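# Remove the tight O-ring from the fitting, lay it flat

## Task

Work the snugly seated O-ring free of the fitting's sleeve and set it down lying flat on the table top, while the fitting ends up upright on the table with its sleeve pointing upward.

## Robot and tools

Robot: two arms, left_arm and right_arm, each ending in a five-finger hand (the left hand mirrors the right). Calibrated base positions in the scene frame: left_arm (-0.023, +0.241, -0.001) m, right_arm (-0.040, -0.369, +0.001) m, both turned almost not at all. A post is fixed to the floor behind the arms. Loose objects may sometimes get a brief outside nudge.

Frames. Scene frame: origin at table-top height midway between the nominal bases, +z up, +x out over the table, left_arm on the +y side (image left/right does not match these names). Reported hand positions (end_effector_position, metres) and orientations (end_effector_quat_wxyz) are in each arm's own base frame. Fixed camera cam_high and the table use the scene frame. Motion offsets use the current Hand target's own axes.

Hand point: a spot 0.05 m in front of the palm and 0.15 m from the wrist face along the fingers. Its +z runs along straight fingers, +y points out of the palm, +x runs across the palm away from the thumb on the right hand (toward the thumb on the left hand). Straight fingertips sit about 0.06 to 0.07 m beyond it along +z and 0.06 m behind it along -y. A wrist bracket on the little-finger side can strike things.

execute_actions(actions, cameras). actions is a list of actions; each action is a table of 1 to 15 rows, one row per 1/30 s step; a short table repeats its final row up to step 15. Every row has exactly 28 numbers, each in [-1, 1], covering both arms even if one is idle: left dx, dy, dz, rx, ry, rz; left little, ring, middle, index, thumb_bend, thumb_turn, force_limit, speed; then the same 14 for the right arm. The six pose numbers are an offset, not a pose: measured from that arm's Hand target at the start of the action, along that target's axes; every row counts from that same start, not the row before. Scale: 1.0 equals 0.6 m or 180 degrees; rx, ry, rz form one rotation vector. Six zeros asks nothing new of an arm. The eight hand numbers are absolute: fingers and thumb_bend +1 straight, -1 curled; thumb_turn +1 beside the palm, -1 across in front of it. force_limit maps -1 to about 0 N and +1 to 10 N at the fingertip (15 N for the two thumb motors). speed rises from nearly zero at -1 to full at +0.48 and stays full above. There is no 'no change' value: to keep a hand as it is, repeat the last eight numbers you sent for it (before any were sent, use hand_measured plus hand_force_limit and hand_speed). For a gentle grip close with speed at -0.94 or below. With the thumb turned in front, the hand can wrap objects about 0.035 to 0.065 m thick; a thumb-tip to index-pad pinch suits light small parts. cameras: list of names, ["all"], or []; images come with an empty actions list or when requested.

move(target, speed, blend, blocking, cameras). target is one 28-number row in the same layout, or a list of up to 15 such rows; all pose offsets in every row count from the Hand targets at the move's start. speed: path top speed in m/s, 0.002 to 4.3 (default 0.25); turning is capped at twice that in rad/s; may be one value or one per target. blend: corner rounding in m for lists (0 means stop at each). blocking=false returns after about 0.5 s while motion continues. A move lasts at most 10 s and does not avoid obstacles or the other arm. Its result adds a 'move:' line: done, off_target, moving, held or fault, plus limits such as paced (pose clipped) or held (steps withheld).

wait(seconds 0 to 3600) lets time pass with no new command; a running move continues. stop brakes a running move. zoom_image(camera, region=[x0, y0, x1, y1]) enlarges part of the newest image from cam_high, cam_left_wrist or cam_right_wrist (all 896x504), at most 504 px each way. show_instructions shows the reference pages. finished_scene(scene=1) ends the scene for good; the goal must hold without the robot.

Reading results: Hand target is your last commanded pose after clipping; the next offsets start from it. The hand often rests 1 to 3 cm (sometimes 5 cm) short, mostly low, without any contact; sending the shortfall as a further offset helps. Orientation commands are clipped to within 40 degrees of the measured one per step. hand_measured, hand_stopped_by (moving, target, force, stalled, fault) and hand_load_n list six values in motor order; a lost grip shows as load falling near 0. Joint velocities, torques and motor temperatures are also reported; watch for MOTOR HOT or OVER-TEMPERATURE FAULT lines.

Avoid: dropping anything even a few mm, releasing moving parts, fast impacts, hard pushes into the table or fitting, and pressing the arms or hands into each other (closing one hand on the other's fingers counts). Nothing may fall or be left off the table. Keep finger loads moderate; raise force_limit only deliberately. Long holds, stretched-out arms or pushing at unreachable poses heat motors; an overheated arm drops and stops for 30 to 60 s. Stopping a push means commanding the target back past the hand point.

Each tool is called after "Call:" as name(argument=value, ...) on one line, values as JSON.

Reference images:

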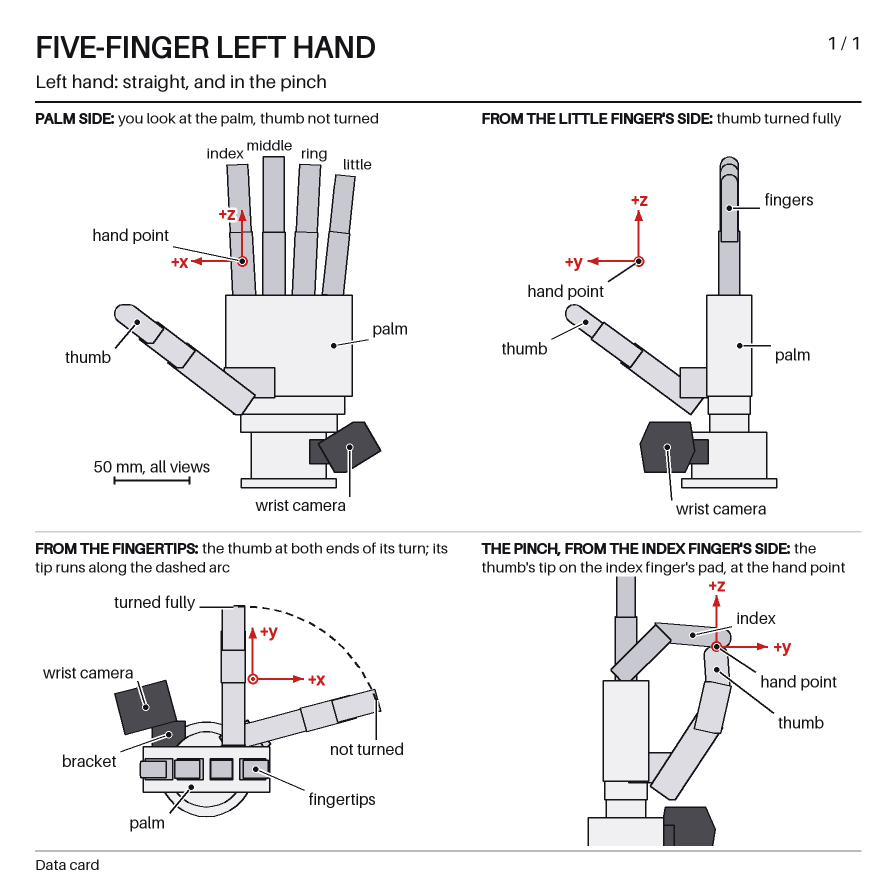

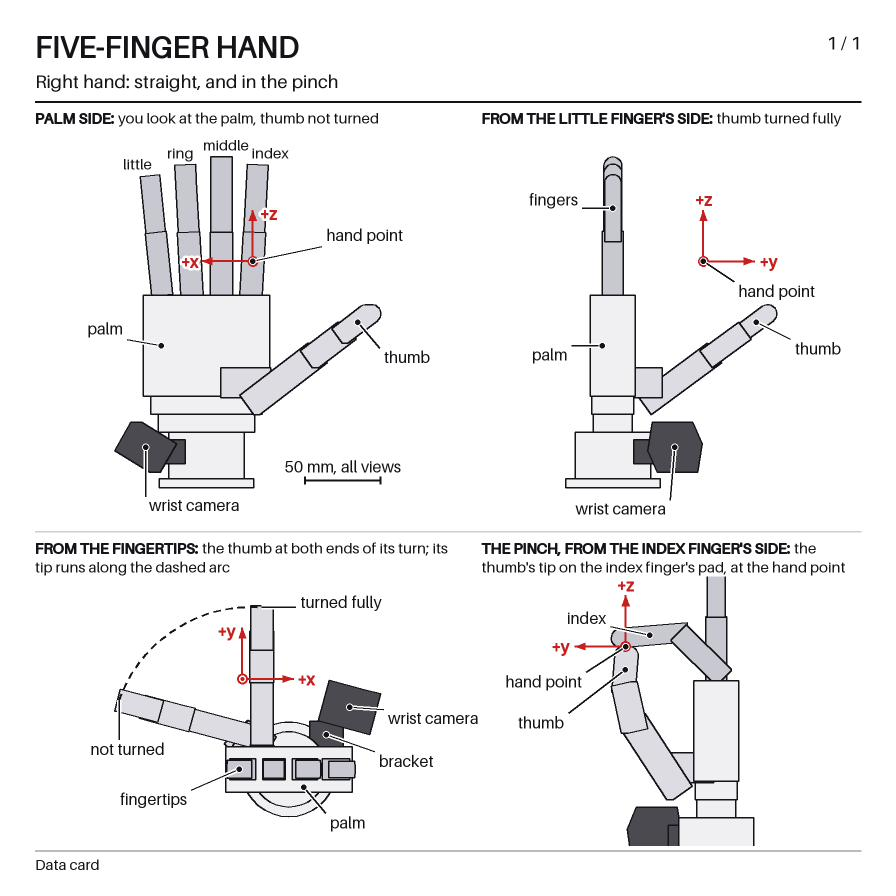

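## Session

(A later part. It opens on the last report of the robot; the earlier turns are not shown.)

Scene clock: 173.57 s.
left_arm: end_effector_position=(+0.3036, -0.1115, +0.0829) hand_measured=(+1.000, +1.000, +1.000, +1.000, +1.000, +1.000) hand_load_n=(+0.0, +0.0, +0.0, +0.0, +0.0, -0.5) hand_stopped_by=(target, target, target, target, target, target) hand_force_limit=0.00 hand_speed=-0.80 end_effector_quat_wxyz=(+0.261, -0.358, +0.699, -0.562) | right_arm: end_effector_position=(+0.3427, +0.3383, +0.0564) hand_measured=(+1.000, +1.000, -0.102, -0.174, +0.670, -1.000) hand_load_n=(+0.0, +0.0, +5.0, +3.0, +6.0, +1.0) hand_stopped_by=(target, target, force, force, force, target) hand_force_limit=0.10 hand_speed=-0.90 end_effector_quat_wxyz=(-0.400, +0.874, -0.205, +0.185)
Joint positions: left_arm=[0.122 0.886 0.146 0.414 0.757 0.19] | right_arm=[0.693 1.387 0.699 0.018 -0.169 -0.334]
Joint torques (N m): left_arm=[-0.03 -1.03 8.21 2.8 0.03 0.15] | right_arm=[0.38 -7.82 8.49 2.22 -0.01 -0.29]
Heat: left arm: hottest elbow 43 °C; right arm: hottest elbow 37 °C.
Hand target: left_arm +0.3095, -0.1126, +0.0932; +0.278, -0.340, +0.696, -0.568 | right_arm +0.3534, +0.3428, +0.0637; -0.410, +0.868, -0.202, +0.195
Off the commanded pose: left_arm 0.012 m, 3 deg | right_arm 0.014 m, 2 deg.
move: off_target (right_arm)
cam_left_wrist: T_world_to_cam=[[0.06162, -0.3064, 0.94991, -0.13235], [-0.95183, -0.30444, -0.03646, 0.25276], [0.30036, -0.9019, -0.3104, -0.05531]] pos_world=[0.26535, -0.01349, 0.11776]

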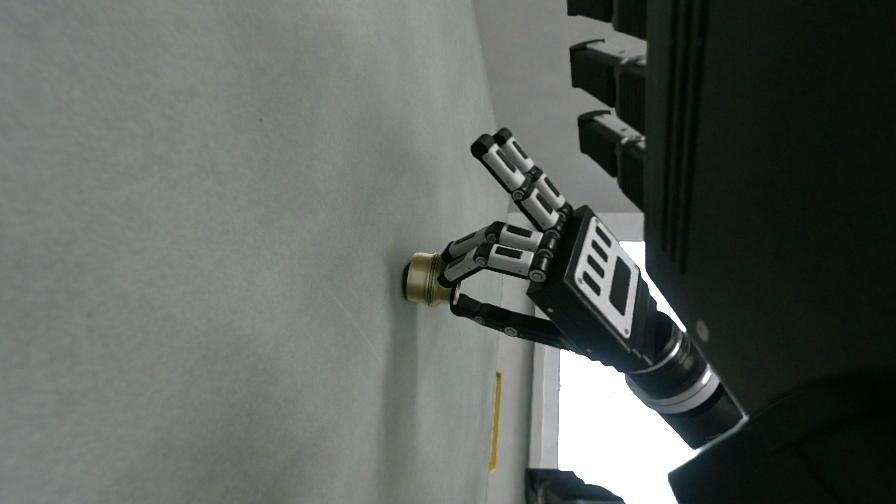

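Call:
move(target=[0,0,0,0,0,0,1,1,1,1,1,1,0,-0.8,-0.002,0.01,0.006,0,0,0,1,1,-0.3,-0.35,0.5,-1,0.1,-0.9], speed=0.03, cameras=["cam_left_wrist","cam_right_wrist"])

Call:
zoom_image(camera="cam_left_wrist", region=[370, 200, 510, 320])

Scene clock: 182.53 s.
left_arm: end_effector_position=(+0.3036, -0.1115, +0.0829) hand_measured=(+1.000, +1.000, +1.000, +1.000, +1.000, +1.000) hand_load_n=(+0.0, +0.0, +0.0, +0.0, +0.0, +0.0) hand_stopped_by=(target, target, target, target, target, target) hand_force_limit=0.00 hand_speed=-0.80 end_effector_quat_wxyz=(+0.261, -0.358, +0.699, -0.562) | right_arm: end_effector_position=(+0.3444, +0.3406, +0.0544) hand_measured=(+1.000, +1.000, -0.102, -0.174, +0.670, -1.000) hand_load_n=(+0.0, +0.0, +4.5, +3.5, +7.5, +1.5) hand_stopped_by=(target, target, force, force, force, target) hand_force_limit=0.10 hand_speed=-0.90 end_effector_quat_wxyz=(-0.403, +0.872, -0.207, +0.185)
Joint positions: left_arm=[0.122 0.886 0.146 0.414 0.757 0.19] | right_arm=[0.693 1.397 0.699 0.035 -0.171 -0.33]
Joint torques (N m): left_arm=[-0.91 -1.38 8.16 2.82 0.02 0.13] | right_arm=[0.38 -7.65 7.58 2.45 -0.04 -0.29]
Heat: left arm: hottest elbow 43 °C; right arm: hottest elbow 36 °C.
Hand target: left_arm +0.3095, -0.1126, +0.0932; +0.278, -0.340, +0.696, -0.568 | right_arm +0.3531, +0.3422, +0.0566; -0.410, +0.868, -0.202, +0.195
Off the commanded pose: left_arm 0.012 m, 3 deg | right_arm 0.009 m, 2 deg.
move: done
cam_left_wrist: T_world_to_cam=[[0.06162, -0.3064, 0.94991, -0.13235], [-0.95183, -0.30444, -0.03646, 0.25276], [0.30036, -0.9019, -0.3104, -0.05531]] pos_world=[0.26535, -0.01349, 0.11776]
cam_right_wrist: T_world_to_cam=[[0.03611, -0.69386, -0.7192, 0.26438], [-0.99652, -0.07905, 0.02623, 0.35923], [-0.07506, 0.71575, -0.69431, -0.06131]] pos_world=[0.34384, 0.25573, 0.13815]

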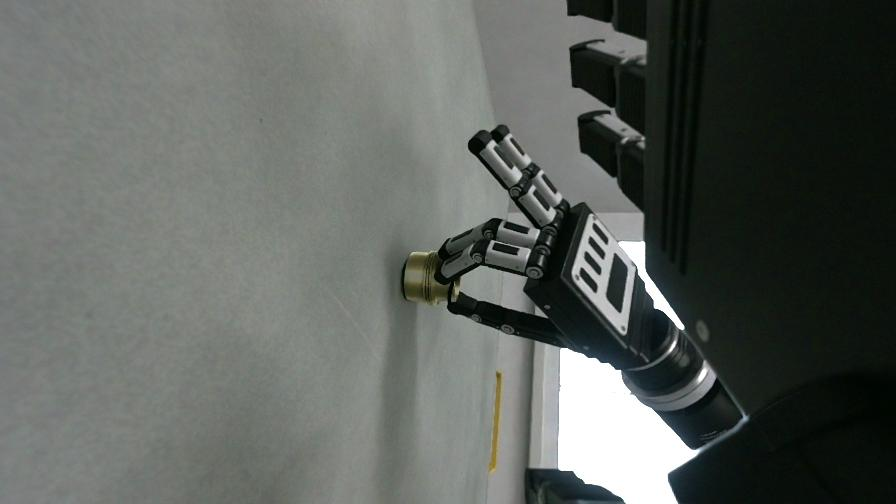

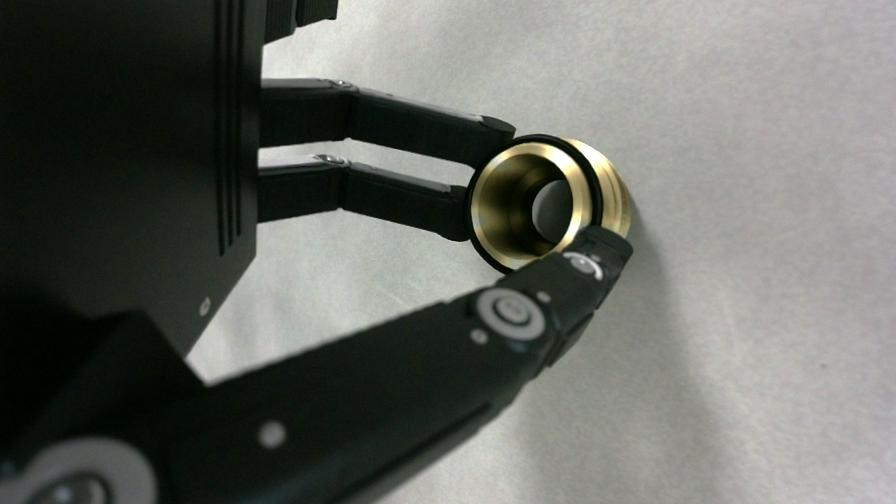

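Scaled by 3.600.

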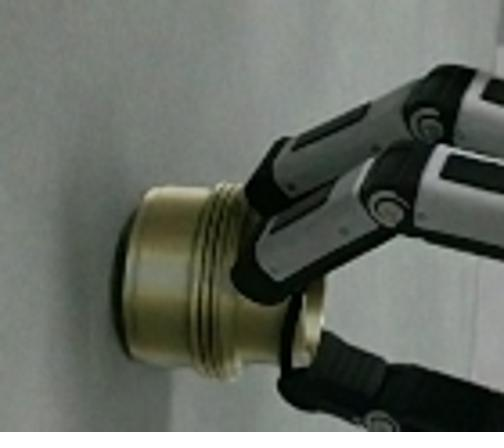

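Call:
move(target=[[0,0,0,0,0,0,-1,-1,-1,1,1,-1,0,-0.3,0,0,0,0,0,0,1,1,-0.3,-0.35,0.5,-1,0.1,-0.9],[0.2169,0.0109,-0.0291,-0.186,-0.0342,-0.0187,-1,-1,-1,1,1,-1,0,-0.3,0,0,0,0,0,0,1,1,-0.3,-0.35,0.5,-1,0.1,-0.9]], speed=0.1, cameras=["all"])

Scene clock: 191.83 s.
left_arm: end_effector_position=(+0.2020, -0.1905, +0.0634) hand_measured=(-1.000, -1.000, -1.000, +1.000, +1.000, -1.000) hand_load_n=(+0.0, +0.0, +0.0, +0.0, +0.0, +0.0) hand_stopped_by=(target, target, target, target, target, target) hand_force_limit=0.00 hand_speed=-0.30 end_effector_quat_wxyz=(+0.181, -0.455, +0.814, -0.312) | right_arm: end_effector_position=(+0.3444, +0.3406, +0.0544) hand_measured=(+1.000, +1.000, -0.102, -0.174, +0.670, -1.000) hand_load_n=(+0.0, -0.5, +4.5, +3.5, +7.5, +1.5) hand_stopped_by=(target, target, force, force, force, target) hand_force_limit=0.10 hand_speed=-0.90 end_effector_quat_wxyz=(-0.403, +0.872, -0.207, +0.185)
Joint positions: left_arm=[-0.699 0.703 0.372 -0.507 -0.109 -0.104] | right_arm=[0.693 1.397 0.699 0.035 -0.171 -0.33]
Joint torques (N m): left_arm=[-0.09 -0.03 14.15 0.95 -0.26 -0.04] | right_arm=[0.32 -7.65 7.58 2.45 -0.04 -0.3]
Heat: left arm: hottest elbow 44 °C; right arm: hottest elbow 36 °C.
Hand target: left_arm +0.2149, -0.2039, +0.0902; +0.188, -0.455, +0.805, -0.332 | right_arm +0.3531, +0.3422, +0.0566; -0.410, +0.868, -0.202, +0.195
Off the commanded pose: left_arm 0.033 m, 3 deg | right_arm 0.009 m, 2 deg.
move: off_target (left_arm)
cam_left_wrist: T_world_to_cam=[[0.48858, -0.58881, 0.64389, -0.25238], [-0.86285, -0.43562, 0.25637, 0.06977], [0.12955, -0.68084, -0.72088, 0.00051]] pos_world=[0.18344, -0.11786, 0.14499]
cam_right_wrist: T_world_to_cam=[[0.03611, -0.69386, -0.7192, 0.26438], [-0.99652, -0.07905, 0.02623, 0.35923], [-0.07506, 0.71575, -0.69431, -0.06131]] pos_world=[0.34384, 0.25573, 0.13815]

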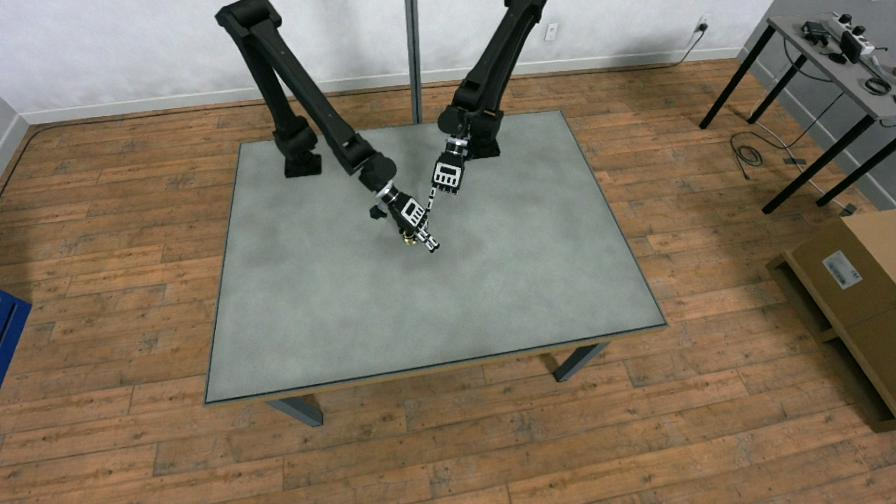

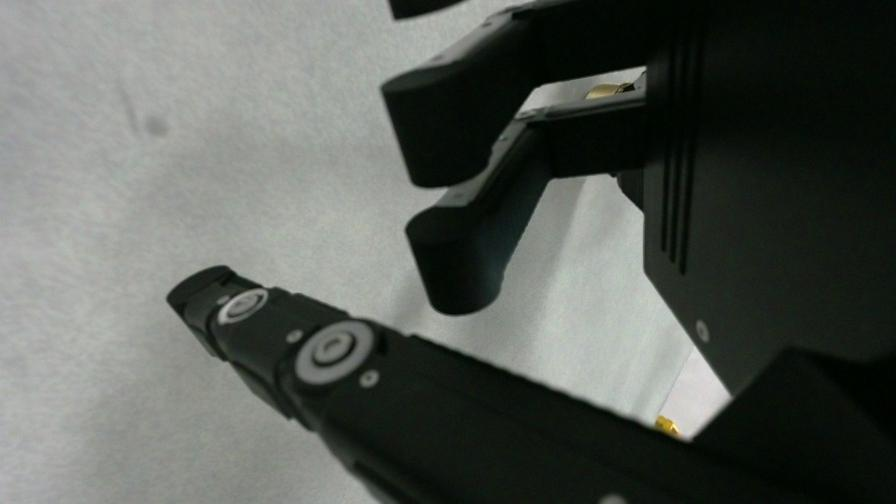

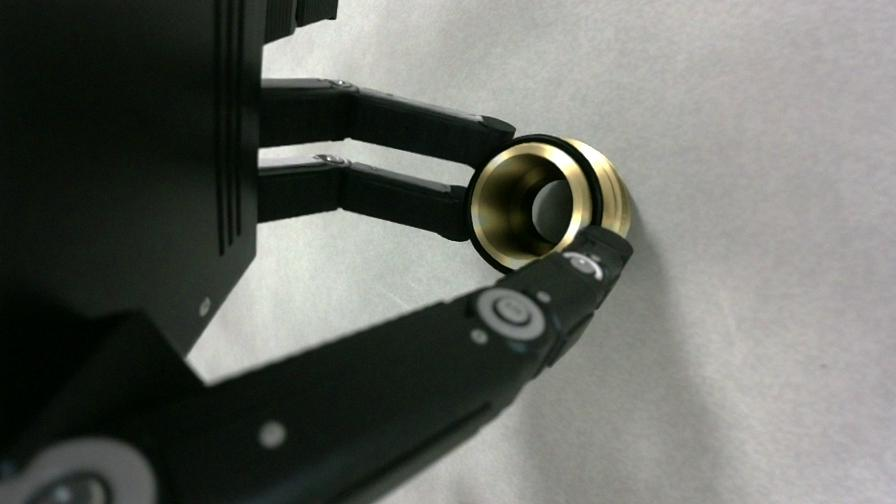

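Call:
zoom_image(camera="cam_high", region=[370, 130, 490, 270])

Call:
zoom_image(camera="cam_left_wrist", region=[480, 40, 680, 200])

Scaled by 3.600.

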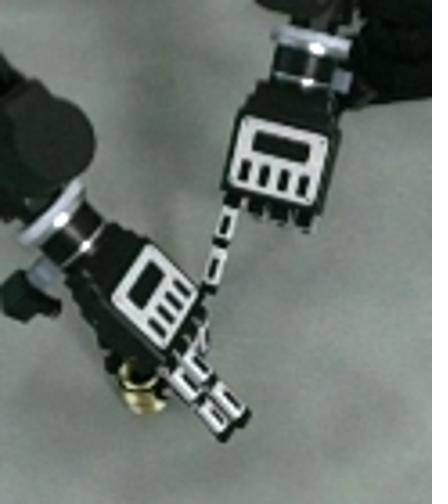

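Scaled by 2.520.

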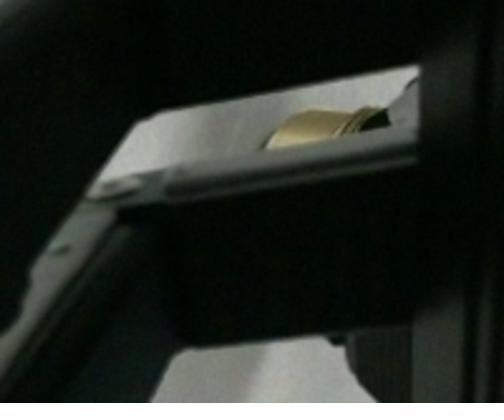

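Call:
move(target=[0.0457,-0.0617,-0.0092,0,0,0,-1,-1,-1,1,1,-1,0,-0.3,0,0,0,0,0,0,1,1,-0.3,-0.35,0.5,-1,0.1,-0.9], speed=0.07, cameras=["all"])

Call:
zoom_image(camera="cam_high", region=[370, 130, 490, 270])

Scene clock: 194.70 s.
left_arm: end_effector_position=(+0.2095, -0.2253, +0.0954) hand_measured=(-1.000, -1.000, -1.000, +1.000, +1.000, -1.000) hand_load_n=(+0.0, +0.0, +0.0, +0.0, +0.0, +0.0) hand_stopped_by=(target, target, target, target, target, target) hand_force_limit=0.00 hand_speed=-0.30 end_effector_quat_wxyz=(+0.184, -0.453, +0.814, -0.314) | right_arm: end_effector_position=(+0.3444, +0.3406, +0.0544) hand_measured=(+1.000, +1.000, -0.102, -0.174, +0.670, -1.000) hand_load_n=(+0.0, +0.0, +4.5, +3.5, +7.5, +1.5) hand_stopped_by=(target, target, force, force, force, target) hand_force_limit=0.10 hand_speed=-0.90 end_effector_quat_wxyz=(-0.403, +0.872, -0.207, +0.185)
Joint positions: left_arm=[-0.803 0.783 0.488 -0.55 -0.181 -0.179] | right_arm=[0.693 1.397 0.699 0.035 -0.171 -0.33]
Joint torques (N m): left_arm=[-0.26 -0.73 13.97 0.9 -0.29 -0.08] | right_arm=[0.38 -7.65 7.58 2.45 -0.04 -0.3]
Heat: left arm: hottest elbow 44 °C; right arm: hottest elbow 36 °C.
Hand target: left_arm +0.2199, -0.2389, +0.1202; +0.188, -0.455, +0.805, -0.332 | right_arm +0.3531, +0.3422, +0.0566; -0.410, +0.868, -0.202, +0.195
Off the commanded pose: left_arm 0.030 m, 2 deg | right_arm 0.009 m, 2 deg.
move: off_target (left_arm)
cam_left_wrist: T_world_to_cam=[[0.48395, -0.58907, 0.64714, -0.29657], [-0.86484, -0.43481, 0.25097, 0.05394], [0.13354, -0.68113, -0.71988, -0.00208]] pos_world=[0.19045, -0.15266, 0.17688]
cam_right_wrist: T_world_to_cam=[[0.03611, -0.69386, -0.7192, 0.26438], [-0.99652, -0.07905, 0.02623, 0.35923], [-0.07506, 0.71575, -0.69431, -0.06131]] pos_world=[0.34384, 0.25573, 0.13815]

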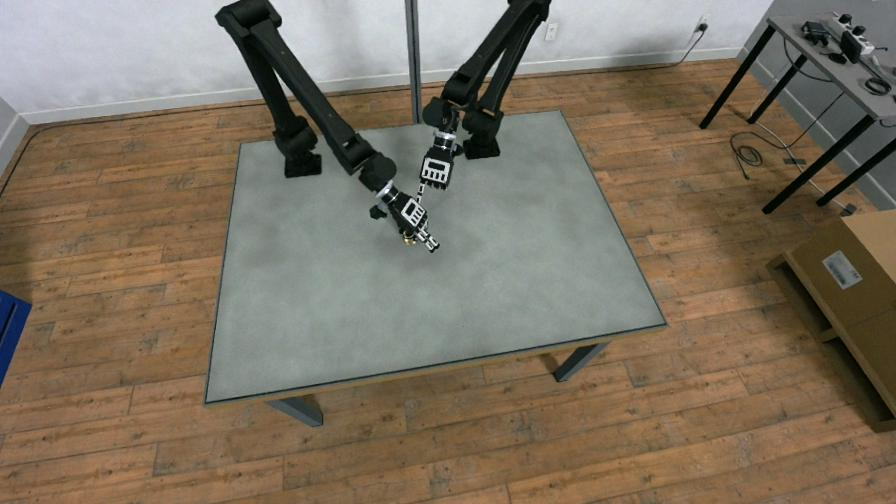

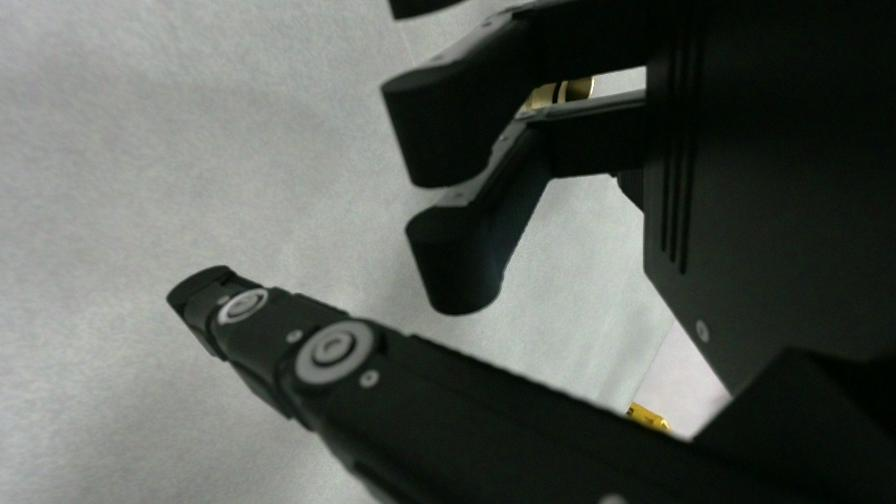

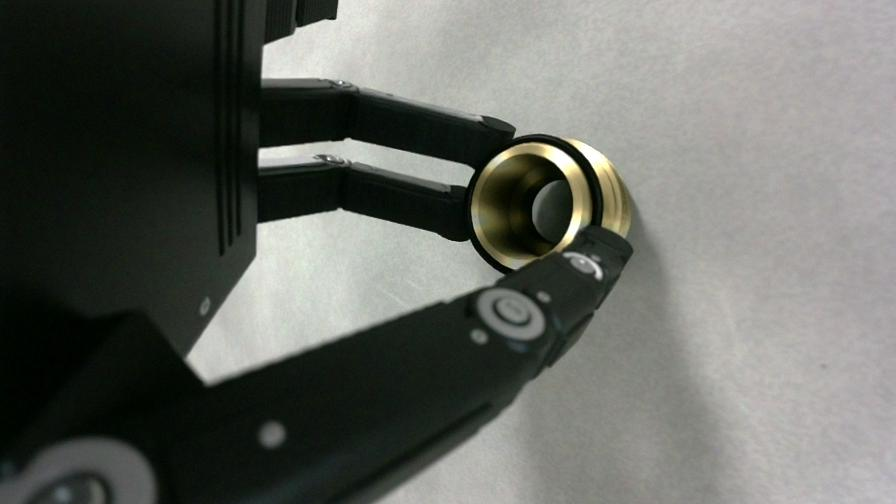

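Scaled by 3.600.

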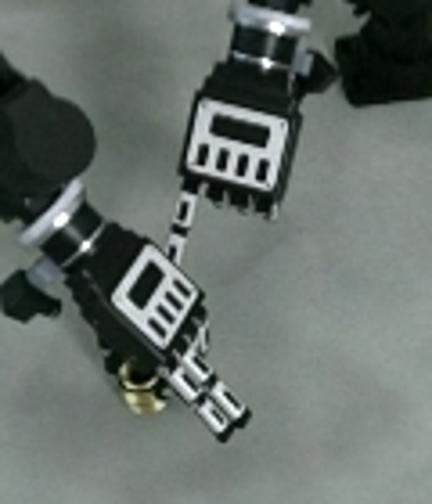

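Call:
zoom_image(camera="cam_left_wrist", region=[500, 50, 660, 150])

Scaled by 3.150.

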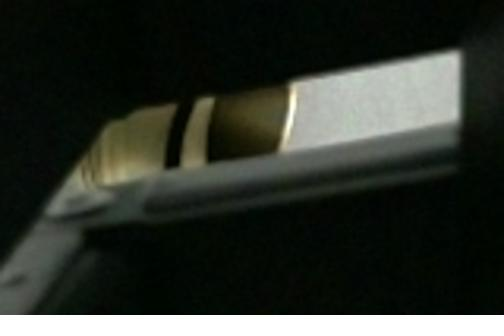

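Call:
move(target=[0.088,-0.0202,-0.0052,0,-0.0746,-0.0746,-1,-1,-1,1,1,-1,0,-0.3,0,0,0,0,0,0,1,1,-0.3,-0.35,0.5,-1,0.1,-0.9], speed=0.06, cameras=["all"])

Call:
zoom_image(camera="cam_high", region=[370, 130, 490, 270])

Scene clock: 201.27 s.
left_arm: end_effector_position=(+0.1923, -0.2682, +0.1063) hand_measured=(-1.000, -1.000, -1.000, +1.000, +1.000, -1.000) hand_load_n=(+0.0, +0.0, +0.0, +0.0, +0.0, +0.0) hand_stopped_by=(target, target, target, target, target, target) hand_force_limit=0.00 hand_speed=-0.30 end_effector_quat_wxyz=(+0.244, -0.579, +0.728, -0.274) | right_arm: end_effector_position=(+0.3444, +0.3406, +0.0544) hand_measured=(+1.000, +1.000, -0.102, -0.174, +0.670, -1.000) hand_load_n=(+0.0, +0.0, +4.5, +3.0, +8.0, +1.5) hand_stopped_by=(target, target, force, force, force, target) hand_force_limit=0.10 hand_speed=-0.90 end_effector_quat_wxyz=(-0.403, +0.872, -0.207, +0.185)
Joint positions: left_arm=[-1.114 0.943 0.619 -0.745 -0.586 -0.733] | right_arm=[0.693 1.397 0.699 0.035 -0.171 -0.33]
Joint torques (N m): left_arm=[-0.26 -2.55 13.78 0.4 -0.54 -0.05] | right_arm=[0.32 -7.65 7.58 2.45 -0.04 -0.29]
Heat: left arm: hottest elbow 45 °C; right arm: hottest elbow 35 °C.
Hand target: left_arm +0.1982, -0.2875, +0.1309; +0.241, -0.581, +0.719, -0.297 | right_arm +0.3531, +0.3422, +0.0566; -0.410, +0.868, -0.202, +0.195
Off the commanded pose: left_arm 0.032 m, 3 deg | right_arm 0.009 m, 2 deg.
move: off_target (left_arm)
cam_left_wrist: T_world_to_cam=[[0.6438, -0.41003, 0.64606, -0.30316], [-0.67519, -0.70169, 0.22749, -0.08786], [0.36006, -0.58267, -0.7286, -0.03743]] pos_world=[0.14933, -0.20776, 0.18858]
cam_right_wrist: T_world_to_cam=[[0.03611, -0.69386, -0.7192, 0.26438], [-0.99652, -0.07905, 0.02623, 0.35923], [-0.07506, 0.71575, -0.69431, -0.06131]] pos_world=[0.34384, 0.25573, 0.13815]

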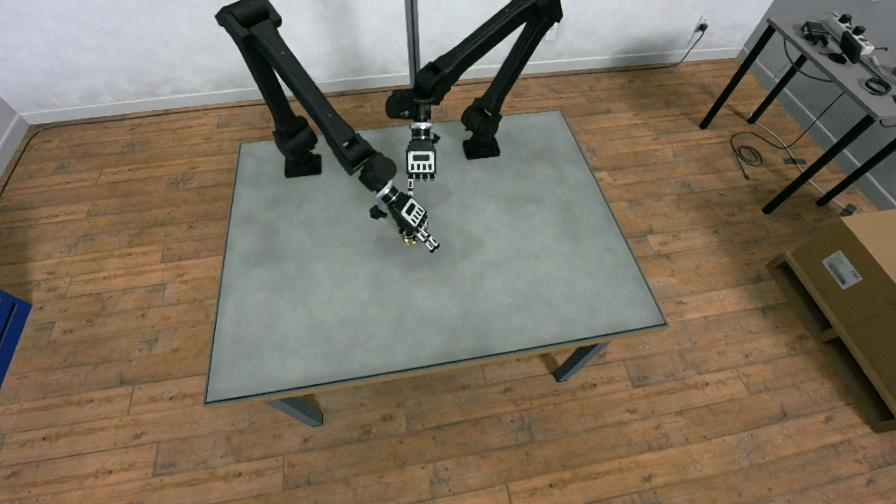

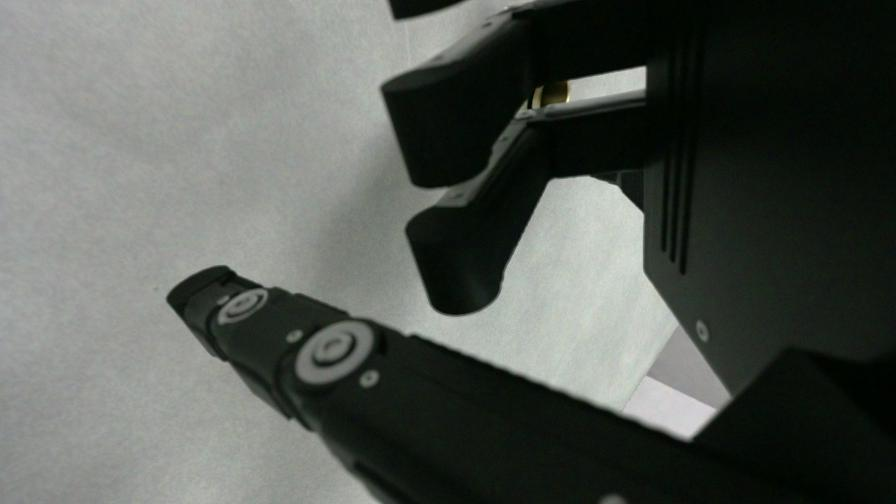

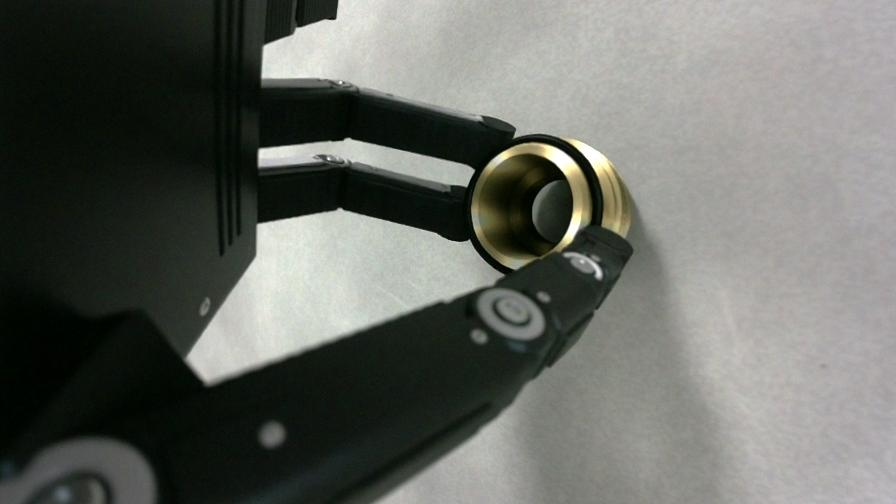

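Scaled by 3.600.

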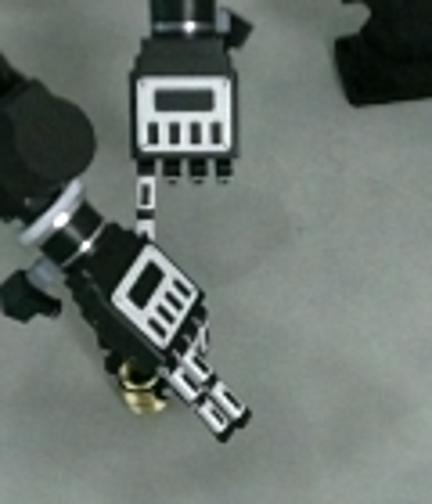

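Call:
zoom_image(camera="cam_left_wrist", region=[500, 50, 660, 150])

Scaled by 3.150.

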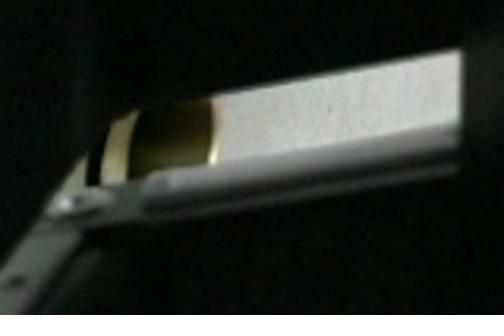

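Call:
move(target=[0.012,-0.0003,0.101,0,0,0,-1,-1,-1,1,1,-1,0,-0.3,0,0,0,0,0,0,1,1,-0.3,-0.35,0.5,-1,0.1,-0.9], speed=0.05, cameras=["all"])

Call:
zoom_image(camera="cam_high", region=[370, 130, 490, 270])

Call:
zoom_image(camera="cam_right_wrist", region=[400, 90, 680, 310])

Scene clock: 204.40 s.
left_arm: end_effector_position=(+0.2245, -0.2932, +0.0766) hand_measured=(-1.000, -1.000, -1.000, +1.000, +1.000, -1.000) hand_load_n=(+0.0, +0.0, +0.0, -0.5, +0.0, +0.0) hand_stopped_by=(target, target, target, target, target, target) hand_force_limit=0.00 hand_speed=-0.30 end_effector_quat_wxyz=(+0.241, -0.575, +0.731, -0.278) | right_arm: end_effector_position=(+0.3477, +0.3381, +0.0548) hand_measured=(+1.000, +1.000, -0.102, -0.174, +0.670, -1.000) hand_load_n=(+0.0, -0.5, +5.0, +3.0, +8.0, +1.0) hand_stopped_by=(target, target, force, force, force, target) hand_force_limit=0.10 hand_speed=-0.90 end_effector_quat_wxyz=(-0.403, +0.871, -0.210, +0.188)
Joint positions: left_arm=[-1.047 1.096 0.62 -0.544 -0.543 -0.652] | right_arm=[0.685 1.397 0.699 0.038 -0.169 -0.33]
Joint torques (N m): left_arm=[1.44 -3.6 10.62 2.3 -0.18 0.12] | right_arm=[0.38 -7.71 7.58 2.33 -0.05 -0.3]
Heat: left arm: hottest elbow 45 °C; right arm: hottest elbow 35 °C.
Hand target: left_arm +0.2387, -0.3034, +0.0881; +0.241, -0.581, +0.719, -0.297 | right_arm +0.3531, +0.3422, +0.0566; -0.410, +0.868, -0.202, +0.195
Off the commanded pose: left_arm 0.021 m, 3 deg | right_arm 0.007 m, 2 deg.
move: off_target (left_arm)
cam_left_wrist: T_world_to_cam=[[0.63806, -0.41467, 0.64879, -0.31519], [-0.68459, -0.69119, 0.23149, -0.07193], [0.35245, -0.59186, -0.7249, -0.08644]] pos_world=[0.18233, -0.23157, 0.15848]
cam_right_wrist: T_world_to_cam=[[0.03208, -0.69329, -0.71994, 0.26421], [-0.99726, -0.07025, 0.02321, 0.35974], [-0.06667, 0.71723, -0.69364, -0.06245]] pos_world=[0.34611, 0.25323, 0.13855]

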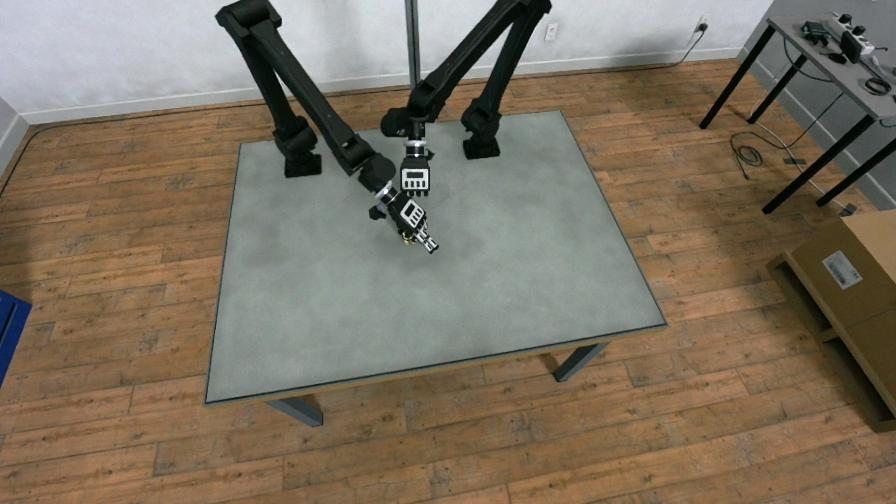

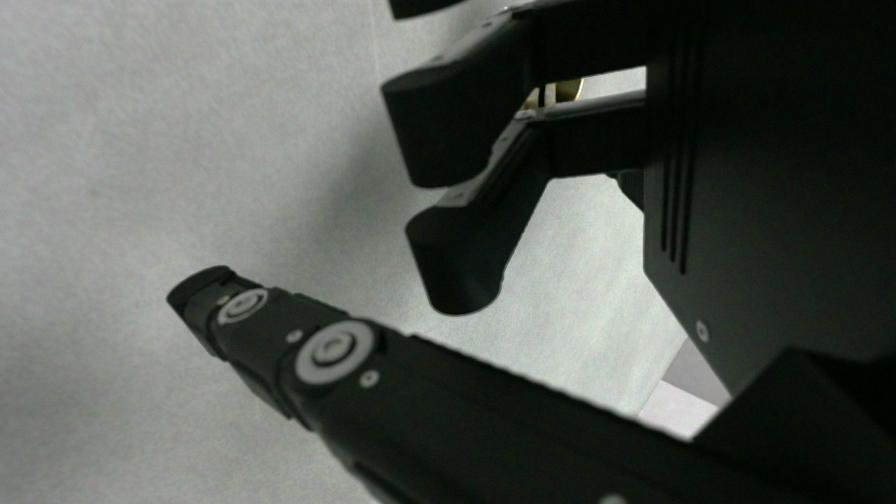

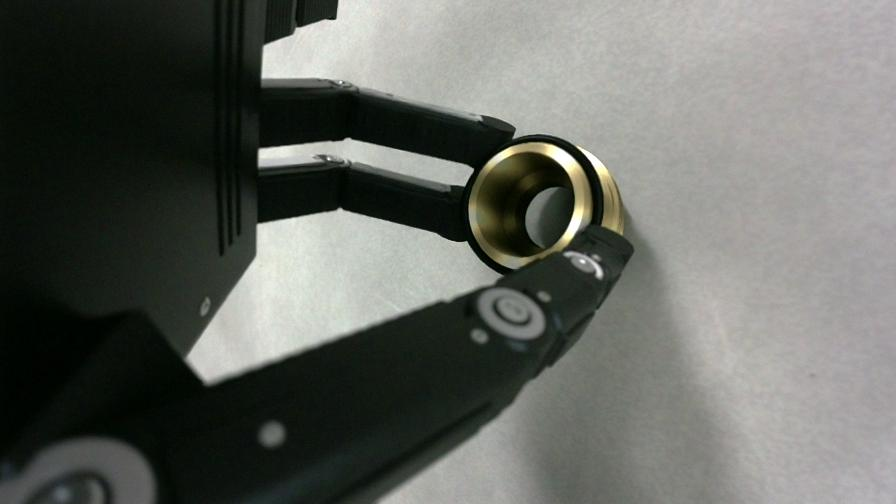

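Scaled by 3.600.

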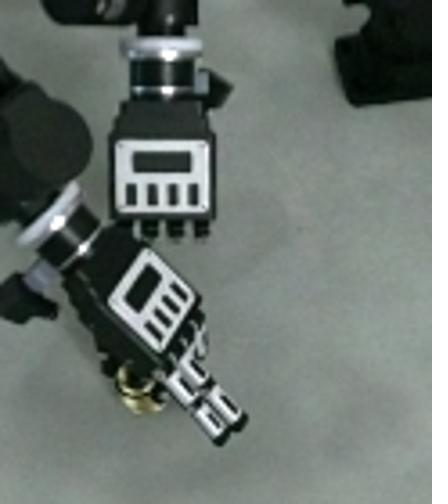

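Scaled by 1.800.

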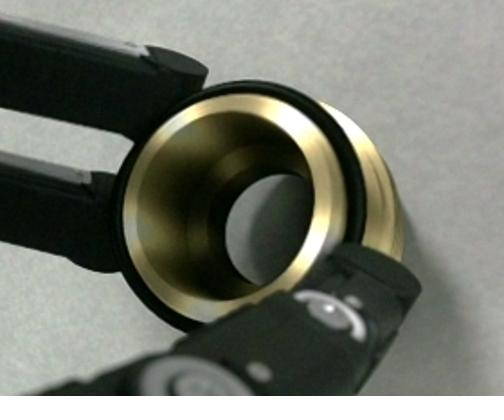

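Call:
move(target=[-0.012,0.0003,-0.101,0,0,0,-1,-1,-1,1,1,-1,0,-0.3,0,0,0,0,0,0,1,1,-0.3,-0.35,0.5,-1,0.1,-0.9], speed=0.1, cameras=["cam_high","cam_right_wrist"])

Call:
zoom_image(camera="cam_right_wrist", region=[400, 90, 680, 310])

Scene clock: 206.43 s.
left_arm: end_effector_position=(+0.1909, -0.2691, +0.1008) hand_measured=(-1.000, -1.000, -1.000, +1.000, +1.000, -1.000) hand_load_n=(+0.0, +0.0, +0.5, +0.0, +0.0, +0.0) hand_stopped_by=(target, target, target, target, target, target) hand_force_limit=0.00 hand_speed=-0.30 end_effector_quat_wxyz=(+0.245, -0.579, +0.731, -0.267) | right_arm: end_effector_position=(+0.3451, +0.3407, +0.0541) hand_measured=(+1.000, +1.000, -0.102, -0.174, +0.670, -1.000) hand_load_n=(+0.0, +0.0, +5.0, +3.5, +7.0, +1.5) hand_stopped_by=(target, target, force, force, force, target) hand_force_limit=0.10 hand_speed=-0.90 end_effector_quat_wxyz=(-0.403, +0.872, -0.207, +0.186)
Joint positions: left_arm=[-1.119 0.961 0.619 -0.745 -0.586 -0.739] | right_arm=[0.693 1.399 0.699 0.038 -0.169 -0.33]
Joint torques (N m): left_arm=[-1.08 -3.43 13.68 0.43 -0.56 -0.05] | right_arm=[0.38 -7.82 7.57 2.32 -0.05 -0.29]
Heat: left arm: hottest elbow 45 °C; right arm: hottest elbow 35 °C.
Hand target: left_arm +0.1982, -0.2875, +0.1309; +0.241, -0.581, +0.719, -0.297 | right_arm +0.3531, +0.3422, +0.0566; -0.410, +0.868, -0.202, +0.195
Off the commanded pose: left_arm 0.036 m, 4 deg | right_arm 0.009 m, 1 deg.
move: off_target (left_arm)
cam_right_wrist: T_world_to_cam=[[0.03656, -0.69373, -0.7193, 0.26419], [-0.99667, -0.07786, 0.02444, 0.35963], [-0.07296, 0.71601, -0.69427, -0.06236]] pos_world=[0.34423, 0.25593, 0.13795]

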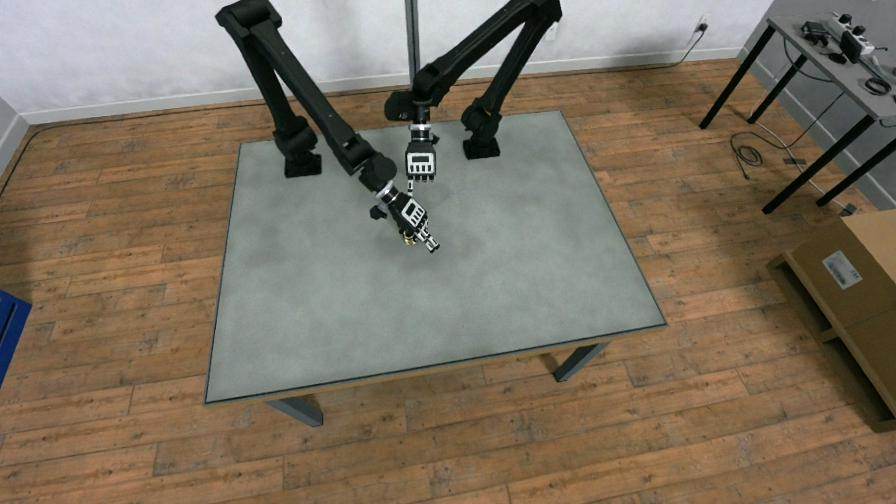

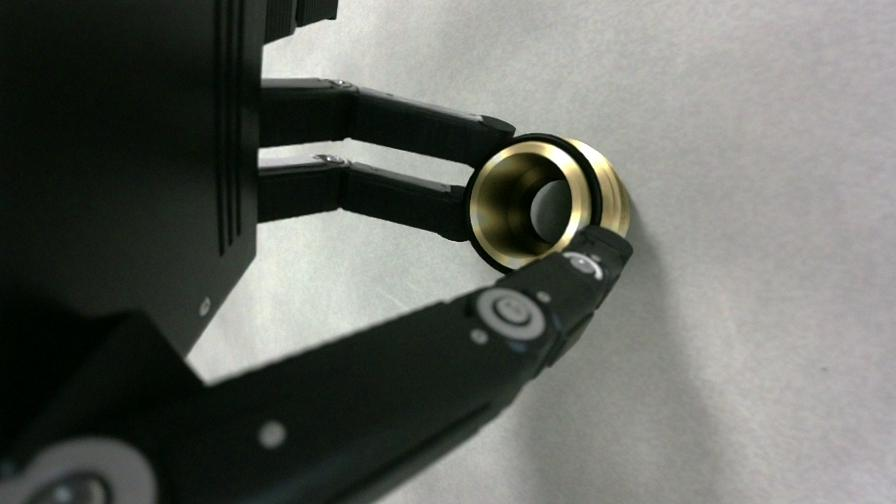

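Scaled by 1.800.

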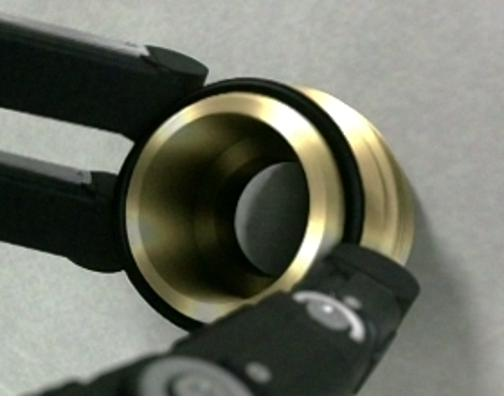

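Call:
move(target=[[-0.087,-0.0003,0.0258,0,0.0746,0.0746,-1,-1,-1,-1,1,-1,0,-0.3,0,0,0,0,0,0,1,1,-0.3,-0.35,0.5,-1,0.1,-0.9],[-0.1422,0.0493,0.047,0,0.0746,0.0746,-1,-1,-1,-1,1,-1,0,-0.3,0,0,0,0,0,0,1,1,-0.3,-0.35,0.5,-1,0.1,-0.9],[-0.3243,-0.0407,0.13,0.1832,0.1282,0.0688,-1,-1,-1,-1,1,-1,0,-0.3,0,0,0,0,0,0,1,1,-0.3,-0.35,0.5,-1,0.1,-0.9]], speed=0.12, blend=0.02, cameras=["cam_high"])

Call:
move(target=[0,0,0,0,0,0,1,1,1,1,1,1,0,0,0,0,0,0,0,0,1,1,-0.3,-0.35,0.5,-1,0.1,-0.9], cameras=["cam_left_wrist"])

Scene clock: 213.40 s.
left_arm: end_effector_position=(+0.3049, -0.1138, +0.0871) hand_measured=(-1.000, -1.000, -1.000, -1.000, +1.000, -1.000) hand_load_n=(+0.0, +0.0, +0.0, +0.0, -0.5, +0.0) hand_stopped_by=(target, target, target, target, target, target) hand_force_limit=0.00 hand_speed=-0.30 end_effector_quat_wxyz=(+0.269, -0.346, +0.701, -0.563) | right_arm: end_effector_position=(+0.3451, +0.3407, +0.0541) hand_measured=(+1.000, +1.000, -0.102, -0.174, +0.670, -1.000) hand_load_n=(+0.0, +0.0, +5.0, +3.0, +7.0, +1.5) hand_stopped_by=(target, target, force, force, force, target) hand_force_limit=0.10 hand_speed=-0.90 end_effector_quat_wxyz=(-0.403, +0.872, -0.207, +0.186)
Joint positions: left_arm=[0.108 0.872 0.148 0.417 0.75 0.201] | right_arm=[0.693 1.399 0.699 0.038 -0.169 -0.33]
Joint torques (N m): left_arm=[1.03 -0.15 8.03 2.81 0.28 -0.04] | right_arm=[0.38 -7.82 7.58 2.32 -0.05 -0.29]
Heat: left arm: hottest elbow 45 °C; right arm: hottest elbow 35 °C.
Hand target: left_arm +0.3095, -0.1122, +0.0931; +0.278, -0.341, +0.696, -0.568 | right_arm +0.3531, +0.3422, +0.0566; -0.410, +0.868, -0.202, +0.195
Off the commanded pose: left_arm 0.008 m, 1 deg | right_arm 0.009 m, 1 deg.
move: done

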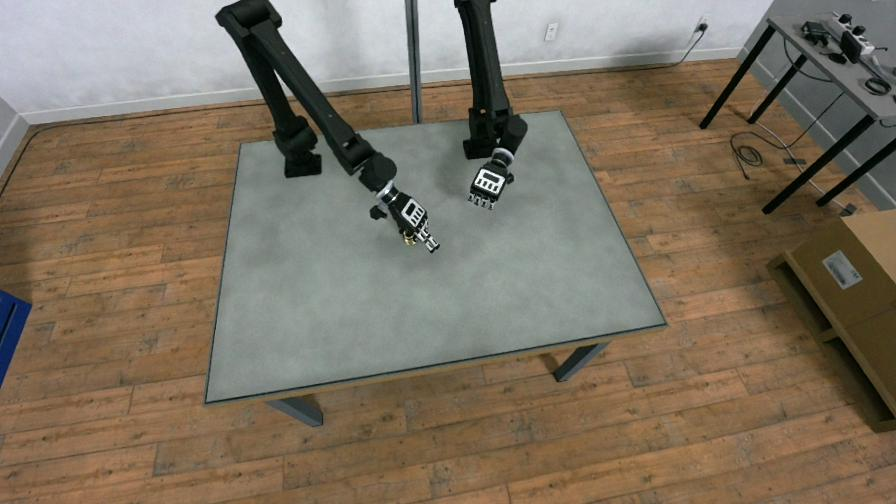

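Scene clock: 215.03 s.
left_arm: end_effector_position=(+0.3051, -0.1135, +0.0870) hand_measured=(+1.000, +1.000, +1.000, +1.000, +1.000, +1.000) hand_load_n=(-0.5, +0.0, +0.0, +0.0, +0.0, -0.5) hand_stopped_by=(target, target, target, target, target, target) hand_force_limit=0.00 hand_speed=0.00 end_effector_quat_wxyz=(+0.271, -0.344, +0.702, -0.562) | right_arm: end_effector_position=(+0.3451, +0.3407, +0.0541) hand_measured=(+1.000, +1.000, -0.102, -0.174, +0.670, -1.000) hand_load_n=(+0.0, +0.0, +5.0, +3.0, +7.5, +1.5) hand_stopped_by=(target, target, force, force, force, target) hand_force_limit=0.10 hand_speed=-0.90 end_effector_quat_wxyz=(-0.403, +0.872, -0.207, +0.186)
Joint positions: left_arm=[0.108 0.872 0.148 0.417 0.75 0.207] | right_arm=[0.693 1.399 0.699 0.038 -0.169 -0.33]
Joint torques (N m): left_arm=[1.26 -0.79 8.05 2.71 0.29 -0.05] | right_arm=[0.32 -7.82 7.57 2.33 -0.05 -0.3]
Heat: left arm: hottest elbow 45 °C; right arm: hottest elbow 35 °C.
Hand target: left_arm +0.3095, -0.1122, +0.0931; +0.278, -0.341, +0.696, -0.568 | right_arm +0.3531, +0.3422, +0.0566; -0.410, +0.868, -0.202, +0.195
Off the commanded pose: left_arm 0.008 m, 1 deg | right_arm 0.009 m, 1 deg.
move: done
cam_left_wrist: T_world_to_cam=[[0.03171, -0.3235, 0.9457, -0.12938], [-0.95345, -0.29367, -0.06849, 0.25822], [0.29988, -0.8995, -0.31776, -0.0553]] pos_world=[0.26688, -0.01577, 0.12247]

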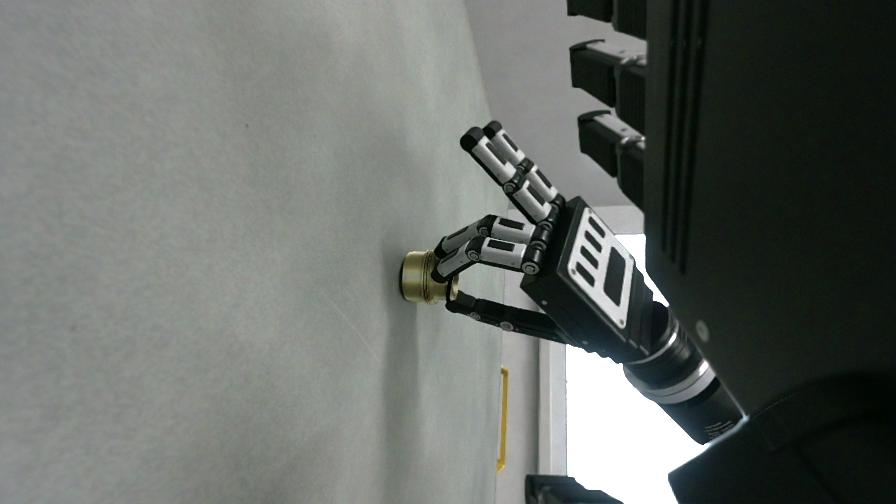

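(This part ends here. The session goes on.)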